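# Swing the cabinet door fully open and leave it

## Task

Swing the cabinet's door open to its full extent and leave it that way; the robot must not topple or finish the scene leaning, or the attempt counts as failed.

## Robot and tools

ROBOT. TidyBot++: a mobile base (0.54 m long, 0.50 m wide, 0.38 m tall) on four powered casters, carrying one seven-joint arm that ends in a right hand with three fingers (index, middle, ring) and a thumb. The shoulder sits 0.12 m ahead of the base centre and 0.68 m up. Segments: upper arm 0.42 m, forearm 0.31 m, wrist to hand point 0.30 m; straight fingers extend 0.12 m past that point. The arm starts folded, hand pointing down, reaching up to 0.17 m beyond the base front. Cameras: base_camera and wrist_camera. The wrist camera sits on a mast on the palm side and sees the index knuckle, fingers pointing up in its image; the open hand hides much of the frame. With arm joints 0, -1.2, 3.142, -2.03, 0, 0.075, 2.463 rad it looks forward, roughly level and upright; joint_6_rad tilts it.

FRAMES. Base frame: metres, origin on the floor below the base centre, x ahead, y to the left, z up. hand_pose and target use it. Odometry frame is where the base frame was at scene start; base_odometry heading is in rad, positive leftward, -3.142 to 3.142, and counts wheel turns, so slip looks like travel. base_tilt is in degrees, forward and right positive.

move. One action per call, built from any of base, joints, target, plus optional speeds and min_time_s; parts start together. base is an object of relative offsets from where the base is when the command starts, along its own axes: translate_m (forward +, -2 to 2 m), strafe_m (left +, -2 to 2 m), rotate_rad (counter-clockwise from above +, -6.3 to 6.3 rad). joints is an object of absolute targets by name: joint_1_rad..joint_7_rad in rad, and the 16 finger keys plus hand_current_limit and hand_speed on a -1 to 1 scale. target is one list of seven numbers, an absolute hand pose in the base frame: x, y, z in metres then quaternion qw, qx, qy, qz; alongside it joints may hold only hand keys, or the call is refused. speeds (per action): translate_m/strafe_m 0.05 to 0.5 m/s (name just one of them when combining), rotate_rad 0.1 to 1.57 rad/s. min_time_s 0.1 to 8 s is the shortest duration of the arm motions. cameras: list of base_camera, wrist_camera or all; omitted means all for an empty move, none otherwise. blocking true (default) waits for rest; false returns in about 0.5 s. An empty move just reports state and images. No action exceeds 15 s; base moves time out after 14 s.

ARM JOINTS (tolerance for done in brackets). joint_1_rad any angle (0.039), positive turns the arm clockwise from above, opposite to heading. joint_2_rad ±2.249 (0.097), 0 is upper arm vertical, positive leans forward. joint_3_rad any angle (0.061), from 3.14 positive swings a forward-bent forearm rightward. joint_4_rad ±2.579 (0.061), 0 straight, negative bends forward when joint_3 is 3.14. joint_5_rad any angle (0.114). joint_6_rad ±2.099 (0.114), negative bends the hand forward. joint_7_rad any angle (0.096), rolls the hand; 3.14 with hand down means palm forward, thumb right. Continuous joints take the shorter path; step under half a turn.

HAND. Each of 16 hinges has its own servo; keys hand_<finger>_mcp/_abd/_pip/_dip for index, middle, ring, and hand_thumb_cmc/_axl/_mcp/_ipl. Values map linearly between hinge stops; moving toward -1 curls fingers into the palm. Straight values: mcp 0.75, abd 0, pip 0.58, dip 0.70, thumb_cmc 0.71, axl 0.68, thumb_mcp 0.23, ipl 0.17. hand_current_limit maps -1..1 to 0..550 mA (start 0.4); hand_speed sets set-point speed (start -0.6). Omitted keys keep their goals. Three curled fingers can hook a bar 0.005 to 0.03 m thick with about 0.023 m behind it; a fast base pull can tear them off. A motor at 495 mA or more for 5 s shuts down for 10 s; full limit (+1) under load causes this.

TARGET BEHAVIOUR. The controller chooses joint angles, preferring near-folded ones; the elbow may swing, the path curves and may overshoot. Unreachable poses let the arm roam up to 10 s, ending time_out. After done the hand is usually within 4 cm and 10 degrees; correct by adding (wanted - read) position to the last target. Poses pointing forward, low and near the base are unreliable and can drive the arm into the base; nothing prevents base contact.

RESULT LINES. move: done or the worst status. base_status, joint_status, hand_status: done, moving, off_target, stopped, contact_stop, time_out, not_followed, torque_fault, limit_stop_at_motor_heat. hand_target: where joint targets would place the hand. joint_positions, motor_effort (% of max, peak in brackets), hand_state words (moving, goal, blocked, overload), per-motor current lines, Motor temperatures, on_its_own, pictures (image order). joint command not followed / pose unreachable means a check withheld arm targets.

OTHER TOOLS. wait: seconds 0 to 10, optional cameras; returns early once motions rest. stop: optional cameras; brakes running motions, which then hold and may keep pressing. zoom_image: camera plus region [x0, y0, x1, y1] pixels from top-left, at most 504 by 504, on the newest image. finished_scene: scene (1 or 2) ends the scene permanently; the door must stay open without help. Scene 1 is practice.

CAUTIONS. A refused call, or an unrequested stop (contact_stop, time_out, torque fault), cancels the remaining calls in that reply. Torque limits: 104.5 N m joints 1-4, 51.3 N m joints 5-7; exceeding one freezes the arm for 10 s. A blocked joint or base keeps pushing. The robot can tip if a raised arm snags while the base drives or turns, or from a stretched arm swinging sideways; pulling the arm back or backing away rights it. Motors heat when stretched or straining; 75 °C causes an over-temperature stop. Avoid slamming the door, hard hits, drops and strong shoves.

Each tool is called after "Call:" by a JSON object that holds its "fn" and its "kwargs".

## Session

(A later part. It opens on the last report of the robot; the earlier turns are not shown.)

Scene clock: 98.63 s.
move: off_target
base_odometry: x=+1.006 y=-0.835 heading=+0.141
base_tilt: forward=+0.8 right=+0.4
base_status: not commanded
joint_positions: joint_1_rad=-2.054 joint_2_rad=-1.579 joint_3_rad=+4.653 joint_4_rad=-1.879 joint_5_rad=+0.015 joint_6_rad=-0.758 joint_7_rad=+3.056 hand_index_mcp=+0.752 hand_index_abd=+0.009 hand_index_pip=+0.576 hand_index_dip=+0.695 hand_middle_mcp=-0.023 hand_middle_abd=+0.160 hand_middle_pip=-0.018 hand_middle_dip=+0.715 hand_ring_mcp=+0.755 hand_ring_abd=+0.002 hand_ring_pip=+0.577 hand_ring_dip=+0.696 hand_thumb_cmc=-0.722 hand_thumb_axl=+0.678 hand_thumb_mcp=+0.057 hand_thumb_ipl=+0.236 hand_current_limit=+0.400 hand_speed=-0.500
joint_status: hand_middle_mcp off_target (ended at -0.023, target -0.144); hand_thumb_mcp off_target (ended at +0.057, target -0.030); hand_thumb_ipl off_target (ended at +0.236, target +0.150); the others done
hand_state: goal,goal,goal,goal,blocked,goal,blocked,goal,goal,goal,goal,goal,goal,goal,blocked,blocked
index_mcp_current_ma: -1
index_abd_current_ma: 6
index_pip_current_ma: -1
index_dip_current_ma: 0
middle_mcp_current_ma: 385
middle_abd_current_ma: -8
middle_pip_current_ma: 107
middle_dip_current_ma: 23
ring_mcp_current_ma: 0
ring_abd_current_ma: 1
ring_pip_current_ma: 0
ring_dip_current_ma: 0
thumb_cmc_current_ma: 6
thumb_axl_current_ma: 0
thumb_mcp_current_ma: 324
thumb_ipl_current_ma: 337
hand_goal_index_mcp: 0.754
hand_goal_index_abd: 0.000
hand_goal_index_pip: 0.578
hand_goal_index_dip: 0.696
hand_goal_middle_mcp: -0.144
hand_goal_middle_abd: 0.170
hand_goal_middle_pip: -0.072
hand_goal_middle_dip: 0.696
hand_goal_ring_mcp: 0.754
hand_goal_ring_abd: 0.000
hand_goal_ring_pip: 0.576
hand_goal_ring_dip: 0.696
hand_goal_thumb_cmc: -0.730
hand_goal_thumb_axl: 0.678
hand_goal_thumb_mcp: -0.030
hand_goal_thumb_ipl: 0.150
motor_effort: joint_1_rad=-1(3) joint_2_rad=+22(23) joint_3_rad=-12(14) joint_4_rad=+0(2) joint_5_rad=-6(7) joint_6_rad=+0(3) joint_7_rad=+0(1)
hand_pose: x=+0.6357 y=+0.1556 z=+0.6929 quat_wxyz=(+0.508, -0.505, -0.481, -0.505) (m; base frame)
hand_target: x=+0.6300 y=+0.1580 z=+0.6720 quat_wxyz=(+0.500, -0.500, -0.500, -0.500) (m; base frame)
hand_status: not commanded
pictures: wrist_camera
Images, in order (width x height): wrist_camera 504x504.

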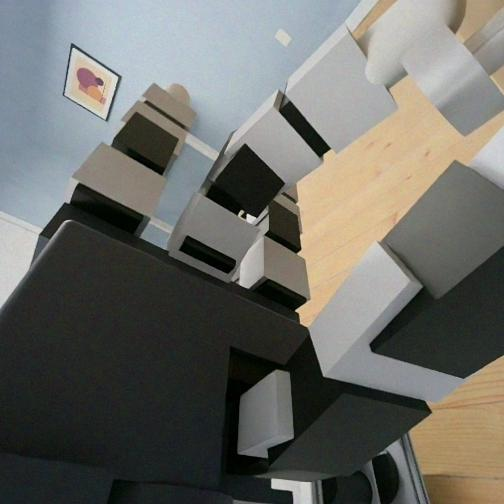

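Call:
{"fn": "move", "kwargs": {"joints": {"hand_middle_mcp": 0.12, "hand_middle_pip": -0.073, "hand_thumb_mcp": -0.112, "hand_thumb_ipl": 0.708, "hand_speed": 0}}}

Call:
{"fn": "move", "kwargs": {"target": [0.63, 0.158, 0.658, 0.5, -0.5, -0.5, -0.5], "min_time_s": 1, "base": {"strafe_m": 0.0135}, "speeds": {"strafe_m": 0.1}, "cameras": ["wrist_camera"]}}

Call:
{"fn": "zoom_image", "kwargs": {"camera": "wrist_camera", "region": [304, 0, 504, 200]}}

Scene clock: 100.70 s.
move: done
base_odometry: x=+1.006 y=-0.835 heading=+0.141
base_tilt: forward=+0.8 right=+0.4
base_status: not commanded
joint_positions: joint_1_rad=-2.054 joint_2_rad=-1.579 joint_3_rad=+4.656 joint_4_rad=-1.879 joint_5_rad=+0.017 joint_6_rad=-0.758 joint_7_rad=+3.056 hand_index_mcp=+0.752 hand_index_abd=+0.009 hand_index_pip=+0.576 hand_index_dip=+0.695 hand_middle_mcp=+0.118 hand_middle_abd=+0.171 hand_middle_pip=-0.069 hand_middle_dip=+0.698 hand_ring_mcp=+0.755 hand_ring_abd=+0.002 hand_ring_pip=+0.577 hand_ring_dip=+0.696 hand_thumb_cmc=-0.722 hand_thumb_axl=+0.678 hand_thumb_mcp=-0.110 hand_thumb_ipl=+0.706 hand_current_limit=+0.400 hand_speed=+0.000
joint_status: all done
hand_state: goal,goal,goal,goal,goal,goal,goal,goal,goal,goal,goal,goal,goal,goal,goal,goal
index_mcp_current_ma: -1
index_abd_current_ma: 6
index_pip_current_ma: -1
index_dip_current_ma: 0
middle_mcp_current_ma: -1
middle_abd_current_ma: 0
middle_pip_current_ma: 2
middle_dip_current_ma: 1
ring_mcp_current_ma: 0
ring_abd_current_ma: 1
ring_pip_current_ma: 0
ring_dip_current_ma: 0
thumb_cmc_current_ma: 6
thumb_axl_current_ma: 0
thumb_mcp_current_ma: 1
thumb_ipl_current_ma: -1
hand_goal_index_mcp: 0.754
hand_goal_index_abd: 0.000
hand_goal_index_pip: 0.578
hand_goal_index_dip: 0.696
hand_goal_middle_mcp: 0.120
hand_goal_middle_abd: 0.170
hand_goal_middle_pip: -0.072
hand_goal_middle_dip: 0.696
hand_goal_ring_mcp: 0.754
hand_goal_ring_abd: 0.000
hand_goal_ring_pip: 0.576
hand_goal_ring_dip: 0.696
hand_goal_thumb_cmc: -0.730
hand_goal_thumb_axl: 0.678
hand_goal_thumb_mcp: -0.112
hand_goal_thumb_ipl: 0.708
motor_effort: joint_1_rad=+0(3) joint_2_rad=+23(23) joint_3_rad=-14(15) joint_4_rad=+0(1) joint_5_rad=-6(6) joint_6_rad=+1(1) joint_7_rad=+1(1)
hand_pose: x=+0.6358 y=+0.1556 z=+0.6910 quat_wxyz=(+0.507, -0.506, -0.482, -0.504) (m; base frame)
hand_target: x=+0.6300 y=+0.1580 z=+0.6720 quat_wxyz=(+0.500, -0.500, -0.500, -0.500) (m; base frame)
hand_status: not commanded
pictures: none

Scene clock: 102.00 s.
move: done
base_odometry: x=+1.005 y=-0.821 heading=+0.141
base_tilt: forward=+0.8 right=+0.3
base_status: done
joint_positions: joint_1_rad=-2.055 joint_2_rad=-1.606 joint_3_rad=+4.668 joint_4_rad=-1.879 joint_5_rad=+0.038 joint_6_rad=-0.758 joint_7_rad=+3.056 hand_index_mcp=+0.752 hand_index_abd=+0.009 hand_index_pip=+0.576 hand_index_dip=+0.695 hand_middle_mcp=+0.118 hand_middle_abd=+0.171 hand_middle_pip=-0.069 hand_middle_dip=+0.698 hand_ring_mcp=+0.755 hand_ring_abd=+0.002 hand_ring_pip=+0.577 hand_ring_dip=+0.696 hand_thumb_cmc=-0.722 hand_thumb_axl=+0.678 hand_thumb_mcp=-0.110 hand_thumb_ipl=+0.706 hand_current_limit=+0.400 hand_speed=+0.000
joint_status: not commanded
hand_state: goal,goal,goal,goal,goal,goal,goal,goal,goal,goal,goal,goal,goal,goal,goal,goal
index_mcp_current_ma: -1
index_abd_current_ma: 6
index_pip_current_ma: -1
index_dip_current_ma: 0
middle_mcp_current_ma: -1
middle_abd_current_ma: 0
middle_pip_current_ma: 1
middle_dip_current_ma: 1
ring_mcp_current_ma: 0
ring_abd_current_ma: 1
ring_pip_current_ma: 0
ring_dip_current_ma: 0
thumb_cmc_current_ma: 6
thumb_axl_current_ma: 0
thumb_mcp_current_ma: 1
thumb_ipl_current_ma: -1
hand_goal_index_mcp: 0.754
hand_goal_index_abd: 0.000
hand_goal_index_pip: 0.578
hand_goal_index_dip: 0.696
hand_goal_middle_mcp: 0.120
hand_goal_middle_abd: 0.170
hand_goal_middle_pip: -0.072
hand_goal_middle_dip: 0.696
hand_goal_ring_mcp: 0.754
hand_goal_ring_abd: 0.000
hand_goal_ring_pip: 0.576
hand_goal_ring_dip: 0.696
hand_goal_thumb_cmc: -0.730
hand_goal_thumb_axl: 0.678
hand_goal_thumb_mcp: -0.112
hand_goal_thumb_ipl: 0.708
motor_effort: joint_1_rad=+0(2) joint_2_rad=+23(24) joint_3_rad=-14(15) joint_4_rad=+0(1) joint_5_rad=-6(7) joint_6_rad=+0(1) joint_7_rad=+0(1)
hand_pose: x=+0.6362 y=+0.1560 z=+0.6787 quat_wxyz=(+0.510, -0.507, -0.479, -0.503) (m; base frame)
hand_target: x=+0.6300 y=+0.1580 z=+0.6580 quat_wxyz=(+0.500, -0.500, -0.500, -0.500) (m; base frame)
hand_status: done (0.022 m and 2.8 deg from the pose sent, 0.034 m and 2.4 deg at the start)
pictures: wrist_camera
Images, in order (width x height): wrist_camera 504x504.

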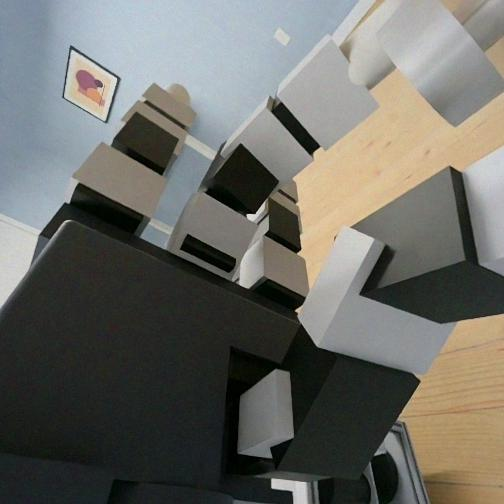

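Scaled by 2.520 from the camera's 504x504 image, which has a finer 720x720 frame.

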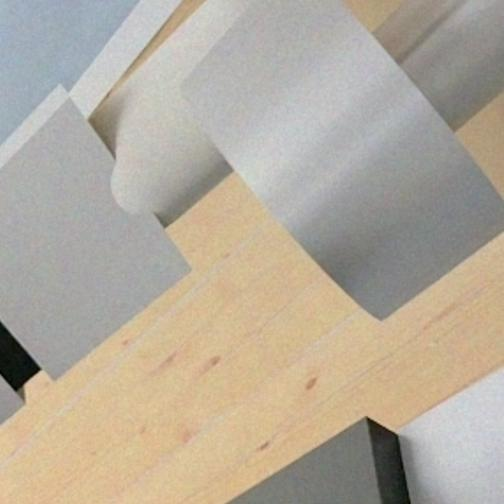

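Call:
{"fn": "move", "kwargs": {"base": {"translate_m": 0.009}, "speeds": {"translate_m": 0.05}, "joints": {"hand_middle_abd": 0.075, "hand_thumb_cmc": -0.8}, "cameras": ["wrist_camera"]}}

Call:
{"fn": "zoom_image", "kwargs": {"camera": "wrist_camera", "region": [304, 0, 504, 200]}}

Call:
{"fn": "move", "kwargs": {"joints": {"hand_middle_mcp": -0.2, "hand_speed": -0.6}, "cameras": ["wrist_camera"]}}

Call:
{"fn": "zoom_image", "kwargs": {"camera": "wrist_camera", "region": [304, 0, 504, 200]}}

Scene clock: 103.30 s.
move: done
base_odometry: x=+1.013 y=-0.820 heading=+0.141
base_tilt: forward=+0.8 right=+0.3
base_status: done
joint_positions: joint_1_rad=-2.055 joint_2_rad=-1.608 joint_3_rad=+4.670 joint_4_rad=-1.879 joint_5_rad=+0.039 joint_6_rad=-0.758 joint_7_rad=+3.056 hand_index_mcp=+0.752 hand_index_abd=+0.009 hand_index_pip=+0.576 hand_index_dip=+0.695 hand_middle_mcp=+0.118 hand_middle_abd=+0.085 hand_middle_pip=-0.069 hand_middle_dip=+0.698 hand_ring_mcp=+0.755 hand_ring_abd=+0.002 hand_ring_pip=+0.577 hand_ring_dip=+0.696 hand_thumb_cmc=-0.787 hand_thumb_axl=+0.678 hand_thumb_mcp=-0.102 hand_thumb_ipl=+0.715 hand_current_limit=+0.400 hand_speed=+0.000
joint_status: all done
hand_state: goal,goal,goal,goal,goal,goal,goal,goal,goal,goal,goal,goal,goal,goal,goal,goal
index_mcp_current_ma: -1
index_abd_current_ma: 6
index_pip_current_ma: -1
index_dip_current_ma: 0
middle_mcp_current_ma: -1
middle_abd_current_ma: 7
middle_pip_current_ma: 1
middle_dip_current_ma: 1
ring_mcp_current_ma: 0
ring_abd_current_ma: 1
ring_pip_current_ma: 0
ring_dip_current_ma: 0
thumb_cmc_current_ma: 14
thumb_axl_current_ma: 0
thumb_mcp_current_ma: 13
thumb_ipl_current_ma: 7
hand_goal_index_mcp: 0.754
hand_goal_index_abd: 0.000
hand_goal_index_pip: 0.578
hand_goal_index_dip: 0.696
hand_goal_middle_mcp: 0.120
hand_goal_middle_abd: 0.076
hand_goal_middle_pip: -0.072
hand_goal_middle_dip: 0.696
hand_goal_ring_mcp: 0.754
hand_goal_ring_abd: 0.000
hand_goal_ring_pip: 0.576
hand_goal_ring_dip: 0.696
hand_goal_thumb_cmc: -0.800
hand_goal_thumb_axl: 0.678
hand_goal_thumb_mcp: -0.112
hand_goal_thumb_ipl: 0.708
motor_effort: joint_1_rad=-1(1) joint_2_rad=+23(24) joint_3_rad=-13(15) joint_4_rad=-1(1) joint_5_rad=-6(6) joint_6_rad=+0(1) joint_7_rad=+1(1)
hand_pose: x=+0.6361 y=+0.1561 z=+0.6778 quat_wxyz=(+0.511, -0.508, -0.479, -0.503) (m; base frame)
hand_target: x=+0.6300 y=+0.1580 z=+0.6580 quat_wxyz=(+0.500, -0.500, -0.500, -0.500) (m; base frame)
hand_status: not commanded
pictures: wrist_camera
Images, in order (width x height): wrist_camera 504x504.

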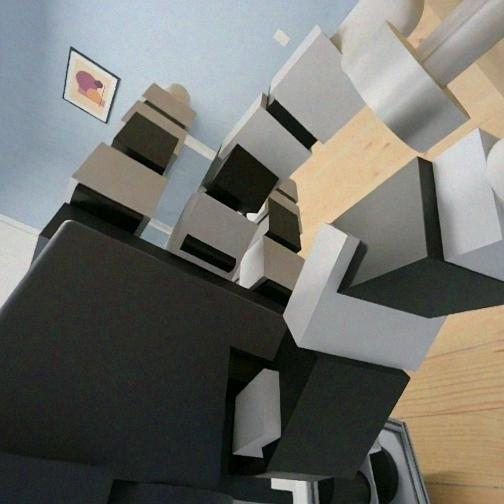

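Scaled by 2.520 from the camera's 504x504 image, which has a finer 720x720 frame.

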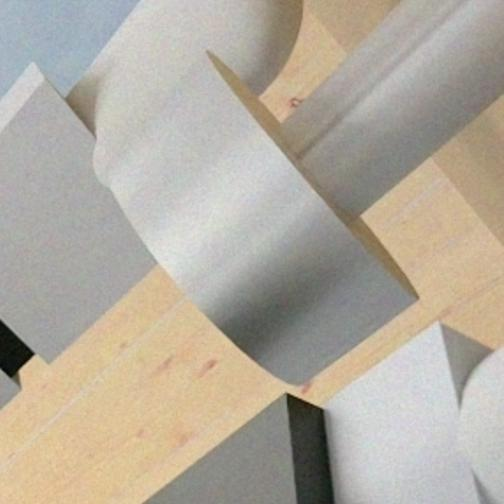

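Scene clock: 104.00 s.
move: off_target
base_odometry: x=+1.013 y=-0.820 heading=+0.141
base_tilt: forward=+0.8 right=+0.4
base_status: not commanded
joint_positions: joint_1_rad=-2.055 joint_2_rad=-1.608 joint_3_rad=+4.670 joint_4_rad=-1.883 joint_5_rad=+0.039 joint_6_rad=-0.758 joint_7_rad=+3.056 hand_index_mcp=+0.752 hand_index_abd=+0.009 hand_index_pip=+0.576 hand_index_dip=+0.695 hand_middle_mcp=-0.102 hand_middle_abd=+0.084 hand_middle_pip=-0.045 hand_middle_dip=+0.706 hand_ring_mcp=+0.755 hand_ring_abd=+0.002 hand_ring_pip=+0.577 hand_ring_dip=+0.696 hand_thumb_cmc=-0.787 hand_thumb_axl=+0.678 hand_thumb_mcp=-0.098 hand_thumb_ipl=+0.715 hand_current_limit=+0.400 hand_speed=-0.600
joint_status: hand_middle_mcp off_target (ended at -0.102, target -0.200); the others done
hand_state: goal,goal,goal,goal,blocked,goal,blocked,goal,goal,goal,goal,goal,goal,goal,goal,goal
index_mcp_current_ma: -1
index_abd_current_ma: 6
index_pip_current_ma: -1
index_dip_current_ma: 0
middle_mcp_current_ma: 289
middle_abd_current_ma: 5
middle_pip_current_ma: 39
middle_dip_current_ma: 9
ring_mcp_current_ma: 0
ring_abd_current_ma: 1
ring_pip_current_ma: 0
ring_dip_current_ma: 0
thumb_cmc_current_ma: 14
thumb_axl_current_ma: 0
thumb_mcp_current_ma: 21
thumb_ipl_current_ma: 7
hand_goal_index_mcp: 0.754
hand_goal_index_abd: 0.000
hand_goal_index_pip: 0.578
hand_goal_index_dip: 0.696
hand_goal_middle_mcp: -0.200
hand_goal_middle_abd: 0.076
hand_goal_middle_pip: -0.072
hand_goal_middle_dip: 0.696
hand_goal_ring_mcp: 0.754
hand_goal_ring_abd: 0.000
hand_goal_ring_pip: 0.576
hand_goal_ring_dip: 0.696
hand_goal_thumb_cmc: -0.800
hand_goal_thumb_axl: 0.678
hand_goal_thumb_mcp: -0.112
hand_goal_thumb_ipl: 0.708
motor_effort: joint_1_rad=+1(2) joint_2_rad=+23(23) joint_3_rad=-14(15) joint_4_rad=+0(2) joint_5_rad=-7(7) joint_6_rad=+1(3) joint_7_rad=+1(1)
hand_pose: x=+0.6340 y=+0.1574 z=+0.6779 quat_wxyz=(+0.512, -0.507, -0.480, -0.502) (m; base frame)
hand_target: x=+0.6300 y=+0.1580 z=+0.6580 quat_wxyz=(+0.500, -0.500, -0.500, -0.500) (m; base frame)
hand_status: not commanded
pictures: wrist_camera
Images, in order (width x height): wrist_camera 504x504.

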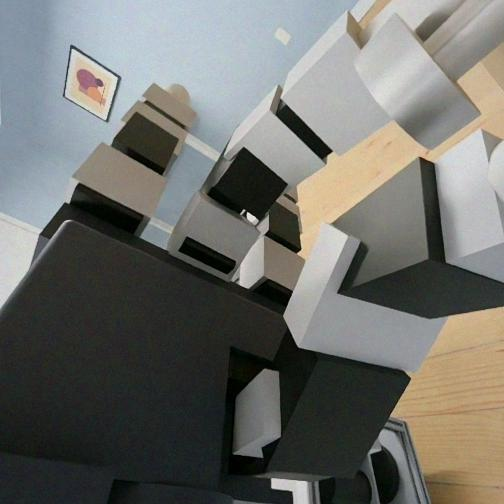

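Scaled by 2.520 from the camera's 504x504 image, which has a finer 720x720 frame.

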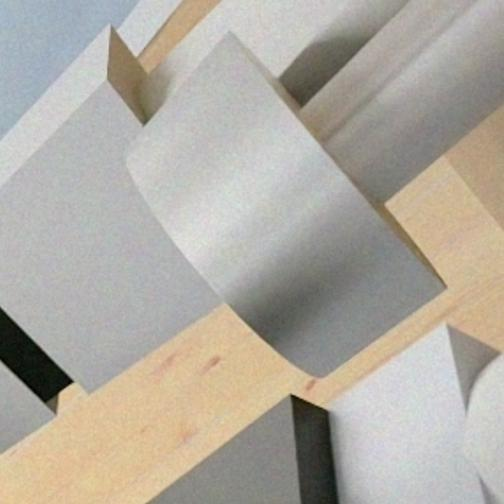

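Call:
{"fn": "move", "kwargs": {"joints": {"hand_middle_mcp": 0.2, "hand_thumb_mcp": 0.0, "hand_speed": 0}}}

Call:
{"fn": "move", "kwargs": {"base": {"translate_m": -0.04}, "speeds": {"translate_m": 0.15}}}

Call:
{"fn": "move", "kwargs": {"target": [0.635, 0.136, 0.712, 0.5, -0.5, -0.5, -0.5], "min_time_s": 1.5, "joints": {"hand_index_mcp": 0.411, "hand_middle_mcp": 0.411, "hand_index_pip": 0.197, "hand_middle_pip": 0.197, "hand_index_dip": -0.072, "hand_middle_dip": -0.072, "hand_index_abd": 0.02, "hand_middle_abd": -0.02, "hand_thumb_cmc": 0.71, "hand_thumb_mcp": 0.23, "hand_thumb_ipl": 0.17}, "cameras": ["wrist_camera"]}}

Call:
{"fn": "zoom_image", "kwargs": {"camera": "wrist_camera", "region": [304, 0, 504, 200]}}

Scene clock: 107.40 s.
move: done
base_odometry: x=+1.013 y=-0.820 heading=+0.141
base_tilt: forward=+0.8 right=+0.4
base_status: not commanded
joint_positions: joint_1_rad=-2.055 joint_2_rad=-1.608 joint_3_rad=+4.670 joint_4_rad=-1.883 joint_5_rad=+0.039 joint_6_rad=-0.758 joint_7_rad=+3.056 hand_index_mcp=+0.752 hand_index_abd=+0.009 hand_index_pip=+0.576 hand_index_dip=+0.695 hand_middle_mcp=+0.197 hand_middle_abd=+0.084 hand_middle_pip=-0.069 hand_middle_dip=+0.698 hand_ring_mcp=+0.755 hand_ring_abd=+0.002 hand_ring_pip=+0.577 hand_ring_dip=+0.696 hand_thumb_cmc=-0.787 hand_thumb_axl=+0.678 hand_thumb_mcp=-0.002 hand_thumb_ipl=+0.710 hand_current_limit=+0.400 hand_speed=+0.000
joint_status: all done
hand_state: goal,goal,goal,goal,goal,goal,goal,goal,goal,goal,goal,goal,goal,goal,goal,goal
index_mcp_current_ma: -1
index_abd_current_ma: 6
index_pip_current_ma: -1
index_dip_current_ma: 0
middle_mcp_current_ma: -2
middle_abd_current_ma: 5
middle_pip_current_ma: 1
middle_dip_current_ma: 1
ring_mcp_current_ma: 0
ring_abd_current_ma: 1
ring_pip_current_ma: 0
ring_dip_current_ma: 0
thumb_cmc_current_ma: 14
thumb_axl_current_ma: 0
thumb_mcp_current_ma: -1
thumb_ipl_current_ma: 1
hand_goal_index_mcp: 0.754
hand_goal_index_abd: 0.000
hand_goal_index_pip: 0.578
hand_goal_index_dip: 0.696
hand_goal_middle_mcp: 0.200
hand_goal_middle_abd: 0.076
hand_goal_middle_pip: -0.072
hand_goal_middle_dip: 0.696
hand_goal_ring_mcp: 0.754
hand_goal_ring_abd: 0.000
hand_goal_ring_pip: 0.576
hand_goal_ring_dip: 0.696
hand_goal_thumb_cmc: -0.800
hand_goal_thumb_axl: 0.678
hand_goal_thumb_mcp: 0.000
hand_goal_thumb_ipl: 0.708
motor_effort: joint_1_rad=+0(1) joint_2_rad=+23(23) joint_3_rad=-14(15) joint_4_rad=+0(1) joint_5_rad=-6(7) joint_6_rad=+1(1) joint_7_rad=+1(1)
hand_pose: x=+0.6340 y=+0.1574 z=+0.6779 quat_wxyz=(+0.512, -0.507, -0.480, -0.502) (m; base frame)
hand_target: x=+0.6300 y=+0.1580 z=+0.6580 quat_wxyz=(+0.500, -0.500, -0.500, -0.500) (m; base frame)
hand_status: not commanded
pictures: none

Scene clock: 108.33 s.
move: done
base_odometry: x=+0.974 y=-0.825 heading=+0.141
base_tilt: forward=+0.8 right=+0.4
base_status: done
joint_positions: joint_1_rad=-2.055 joint_2_rad=-1.609 joint_3_rad=+4.670 joint_4_rad=-1.883 joint_5_rad=+0.040 joint_6_rad=-0.758 joint_7_rad=+3.056 hand_index_mcp=+0.753 hand_index_abd=+0.009 hand_index_pip=+0.576 hand_index_dip=+0.695 hand_middle_mcp=+0.198 hand_middle_abd=+0.084 hand_middle_pip=-0.069 hand_middle_dip=+0.698 hand_ring_mcp=+0.755 hand_ring_abd=+0.002 hand_ring_pip=+0.577 hand_ring_dip=+0.696 hand_thumb_cmc=-0.787 hand_thumb_axl=+0.678 hand_thumb_mcp=-0.002 hand_thumb_ipl=+0.710 hand_current_limit=+0.400 hand_speed=+0.000
joint_status: not commanded
hand_state: goal,goal,goal,goal,goal,goal,goal,goal,goal,goal,goal,goal,goal,goal,goal,goal
index_mcp_current_ma: -1
index_abd_current_ma: 6
index_pip_current_ma: -1
index_dip_current_ma: 0
middle_mcp_current_ma: -1
middle_abd_current_ma: 5
middle_pip_current_ma: 1
middle_dip_current_ma: 1
ring_mcp_current_ma: 0
ring_abd_current_ma: 1
ring_pip_current_ma: 0
ring_dip_current_ma: 0
thumb_cmc_current_ma: 14
thumb_axl_current_ma: 0
thumb_mcp_current_ma: -1
thumb_ipl_current_ma: 1
hand_goal_index_mcp: 0.754
hand_goal_index_abd: 0.000
hand_goal_index_pip: 0.578
hand_goal_index_dip: 0.696
hand_goal_middle_mcp: 0.200
hand_goal_middle_abd: 0.076
hand_goal_middle_pip: -0.072
hand_goal_middle_dip: 0.696
hand_goal_ring_mcp: 0.754
hand_goal_ring_abd: 0.000
hand_goal_ring_pip: 0.576
hand_goal_ring_dip: 0.696
hand_goal_thumb_cmc: -0.800
hand_goal_thumb_axl: 0.678
hand_goal_thumb_mcp: 0.000
hand_goal_thumb_ipl: 0.708
motor_effort: joint_1_rad=+0(3) joint_2_rad=+22(23) joint_3_rad=-13(15) joint_4_rad=-1(2) joint_5_rad=-6(7) joint_6_rad=+1(1) joint_7_rad=+0(2)
hand_pose: x=+0.6341 y=+0.1571 z=+0.6771 quat_wxyz=(+0.511, -0.507, -0.480, -0.501) (m; base frame)
hand_target: x=+0.6300 y=+0.1580 z=+0.6580 quat_wxyz=(+0.500, -0.500, -0.500, -0.500) (m; base frame)
hand_status: not commanded
pictures: none

Scene clock: 110.13 s.
move: done
base_odometry: x=+0.974 y=-0.825 heading=+0.141
base_tilt: forward=+0.8 right=+0.4
base_status: not commanded
joint_positions: joint_1_rad=-2.052 joint_2_rad=-1.547 joint_3_rad=+4.650 joint_4_rad=-1.844 joint_5_rad=+0.040 joint_6_rad=-0.798 joint_7_rad=+3.056 hand_index_mcp=+0.414 hand_index_abd=+0.021 hand_index_pip=+0.201 hand_index_dip=-0.069 hand_middle_mcp=+0.410 hand_middle_abd=-0.010 hand_middle_pip=+0.195 hand_middle_dip=-0.070 hand_ring_mcp=+0.755 hand_ring_abd=+0.002 hand_ring_pip=+0.577 hand_ring_dip=+0.696 hand_thumb_cmc=+0.707 hand_thumb_axl=+0.678 hand_thumb_mcp=+0.228 hand_thumb_ipl=+0.172 hand_current_limit=+0.400 hand_speed=+0.000
joint_status: all done
hand_state: goal,goal,goal,goal,goal,goal,goal,goal,goal,goal,goal,goal,goal,goal,goal,goal
index_mcp_current_ma: 1
index_abd_current_ma: 0
index_pip_current_ma: 1
index_dip_current_ma: 1
middle_mcp_current_ma: -1
middle_abd_current_ma: 7
middle_pip_current_ma: -1
middle_dip_current_ma: 1
ring_mcp_current_ma: 0
ring_abd_current_ma: 1
ring_pip_current_ma: 0
ring_dip_current_ma: 0
thumb_cmc_current_ma: -2
thumb_axl_current_ma: 0
thumb_mcp_current_ma: -1
thumb_ipl_current_ma: 1
hand_goal_index_mcp: 0.412
hand_goal_index_abd: 0.020
hand_goal_index_pip: 0.198
hand_goal_index_dip: -0.072
hand_goal_middle_mcp: 0.412
hand_goal_middle_abd: -0.020
hand_goal_middle_pip: 0.198
hand_goal_middle_dip: -0.072
hand_goal_ring_mcp: 0.754
hand_goal_ring_abd: 0.000
hand_goal_ring_pip: 0.576
hand_goal_ring_dip: 0.696
hand_goal_thumb_cmc: 0.710
hand_goal_thumb_axl: 0.678
hand_goal_thumb_mcp: 0.230
hand_goal_thumb_ipl: 0.170
motor_effort: joint_1_rad=+0(1) joint_2_rad=+23(23) joint_3_rad=-14(15) joint_4_rad=+1(1) joint_5_rad=-6(7) joint_6_rad=+1(1) joint_7_rad=+1(2)
hand_pose: x=+0.6426 y=+0.1472 z=+0.6938 quat_wxyz=(+0.488, -0.508, -0.502, -0.502) (m; base frame)
hand_target: x=+0.6350 y=+0.1360 z=+0.7120 quat_wxyz=(+0.500, -0.500, -0.500, -0.500) (m; base frame)
hand_status: done (0.023 m and 1.7 deg from the pose sent, 0.041 m and 2.8 deg at the start)
pictures: wrist_camera
Images, in order (width x height): wrist_camera 504x504.

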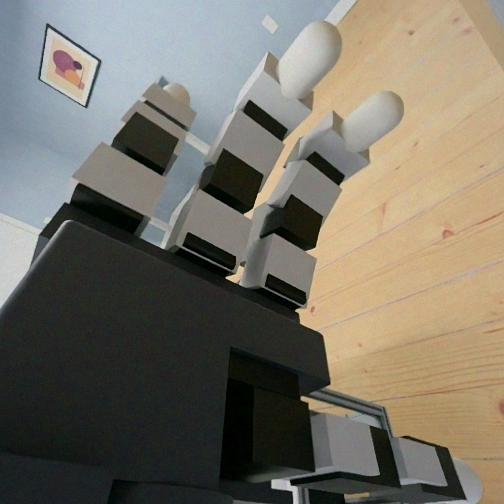

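Scaled by 2.520 from the camera's 504x504 image, which has a finer 720x720 frame.

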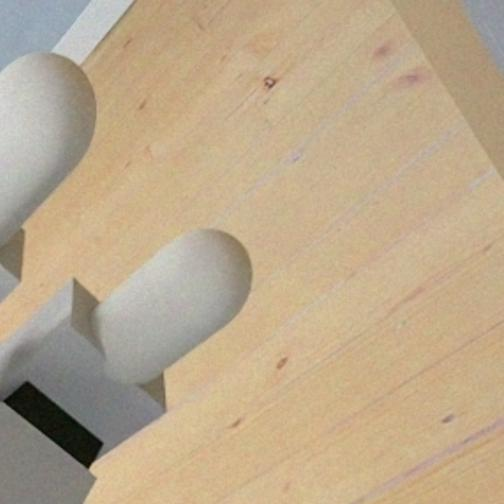

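Call:
{"fn": "move", "kwargs": {"base": {"translate_m": 0.030, "strafe_m": -0.012}, "speeds": {"translate_m": 0.1}, "cameras": ["wrist_camera"]}}

Call:
{"fn": "zoom_image", "kwargs": {"camera": "wrist_camera", "region": [304, 0, 504, 200]}}

Scene clock: 111.23 s.
move: done
base_odometry: x=+1.005 y=-0.833 heading=+0.141
base_tilt: forward=+0.8 right=+0.3
base_status: done
joint_positions: joint_1_rad=-2.050 joint_2_rad=-1.546 joint_3_rad=+4.650 joint_4_rad=-1.835 joint_5_rad=+0.040 joint_6_rad=-0.802 joint_7_rad=+3.056 hand_index_mcp=+0.414 hand_index_abd=+0.021 hand_index_pip=+0.201 hand_index_dip=-0.069 hand_middle_mcp=+0.410 hand_middle_abd=-0.011 hand_middle_pip=+0.195 hand_middle_dip=-0.070 hand_ring_mcp=+0.755 hand_ring_abd=+0.002 hand_ring_pip=+0.577 hand_ring_dip=+0.696 hand_thumb_cmc=+0.708 hand_thumb_axl=+0.678 hand_thumb_mcp=+0.228 hand_thumb_ipl=+0.172 hand_current_limit=+0.400 hand_speed=+0.000
joint_status: not commanded
hand_state: goal,goal,goal,goal,goal,goal,goal,goal,goal,goal,goal,goal,goal,goal,goal,goal
index_mcp_current_ma: 1
index_abd_current_ma: 0
index_pip_current_ma: 1
index_dip_current_ma: 1
middle_mcp_current_ma: -1
middle_abd_current_ma: 7
middle_pip_current_ma: -1
middle_dip_current_ma: 1
ring_mcp_current_ma: 0
ring_abd_current_ma: 1
ring_pip_current_ma: 0
ring_dip_current_ma: 0
thumb_cmc_current_ma: -1
thumb_axl_current_ma: 0
thumb_mcp_current_ma: -1
thumb_ipl_current_ma: 1
hand_goal_index_mcp: 0.412
hand_goal_index_abd: 0.020
hand_goal_index_pip: 0.198
hand_goal_index_dip: -0.072
hand_goal_middle_mcp: 0.412
hand_goal_middle_abd: -0.020
hand_goal_middle_pip: 0.198
hand_goal_middle_dip: -0.072
hand_goal_ring_mcp: 0.754
hand_goal_ring_abd: 0.000
hand_goal_ring_pip: 0.576
hand_goal_ring_dip: 0.696
hand_goal_thumb_cmc: 0.710
hand_goal_thumb_axl: 0.678
hand_goal_thumb_mcp: 0.230
hand_goal_thumb_ipl: 0.170
motor_effort: joint_1_rad=+0(1) joint_2_rad=+23(24) joint_3_rad=-14(15) joint_4_rad=+0(2) joint_5_rad=-7(7) joint_6_rad=+1(2) joint_7_rad=+0(2)
hand_pose: x=+0.6462 y=+0.1439 z=+0.6944 quat_wxyz=(+0.486, -0.509, -0.501, -0.504) (m; base frame)
hand_target: x=+0.6350 y=+0.1360 z=+0.7120 quat_wxyz=(+0.500, -0.500, -0.500, -0.500) (m; base frame)
hand_status: not commanded
pictures: wrist_camera
Images, in order (width x height): wrist_camera 504x504.

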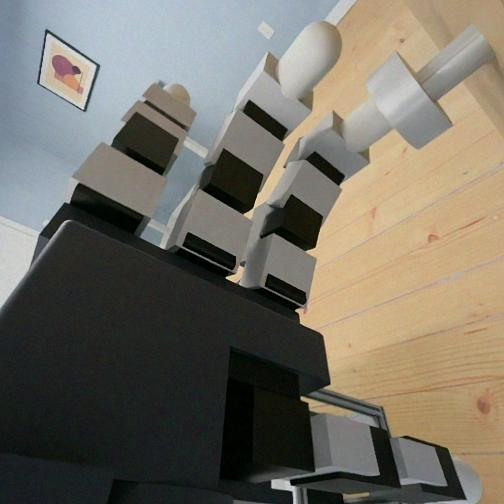

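Scaled by 2.520 from the camera's 504x504 image, which has a finer 720x720 frame.

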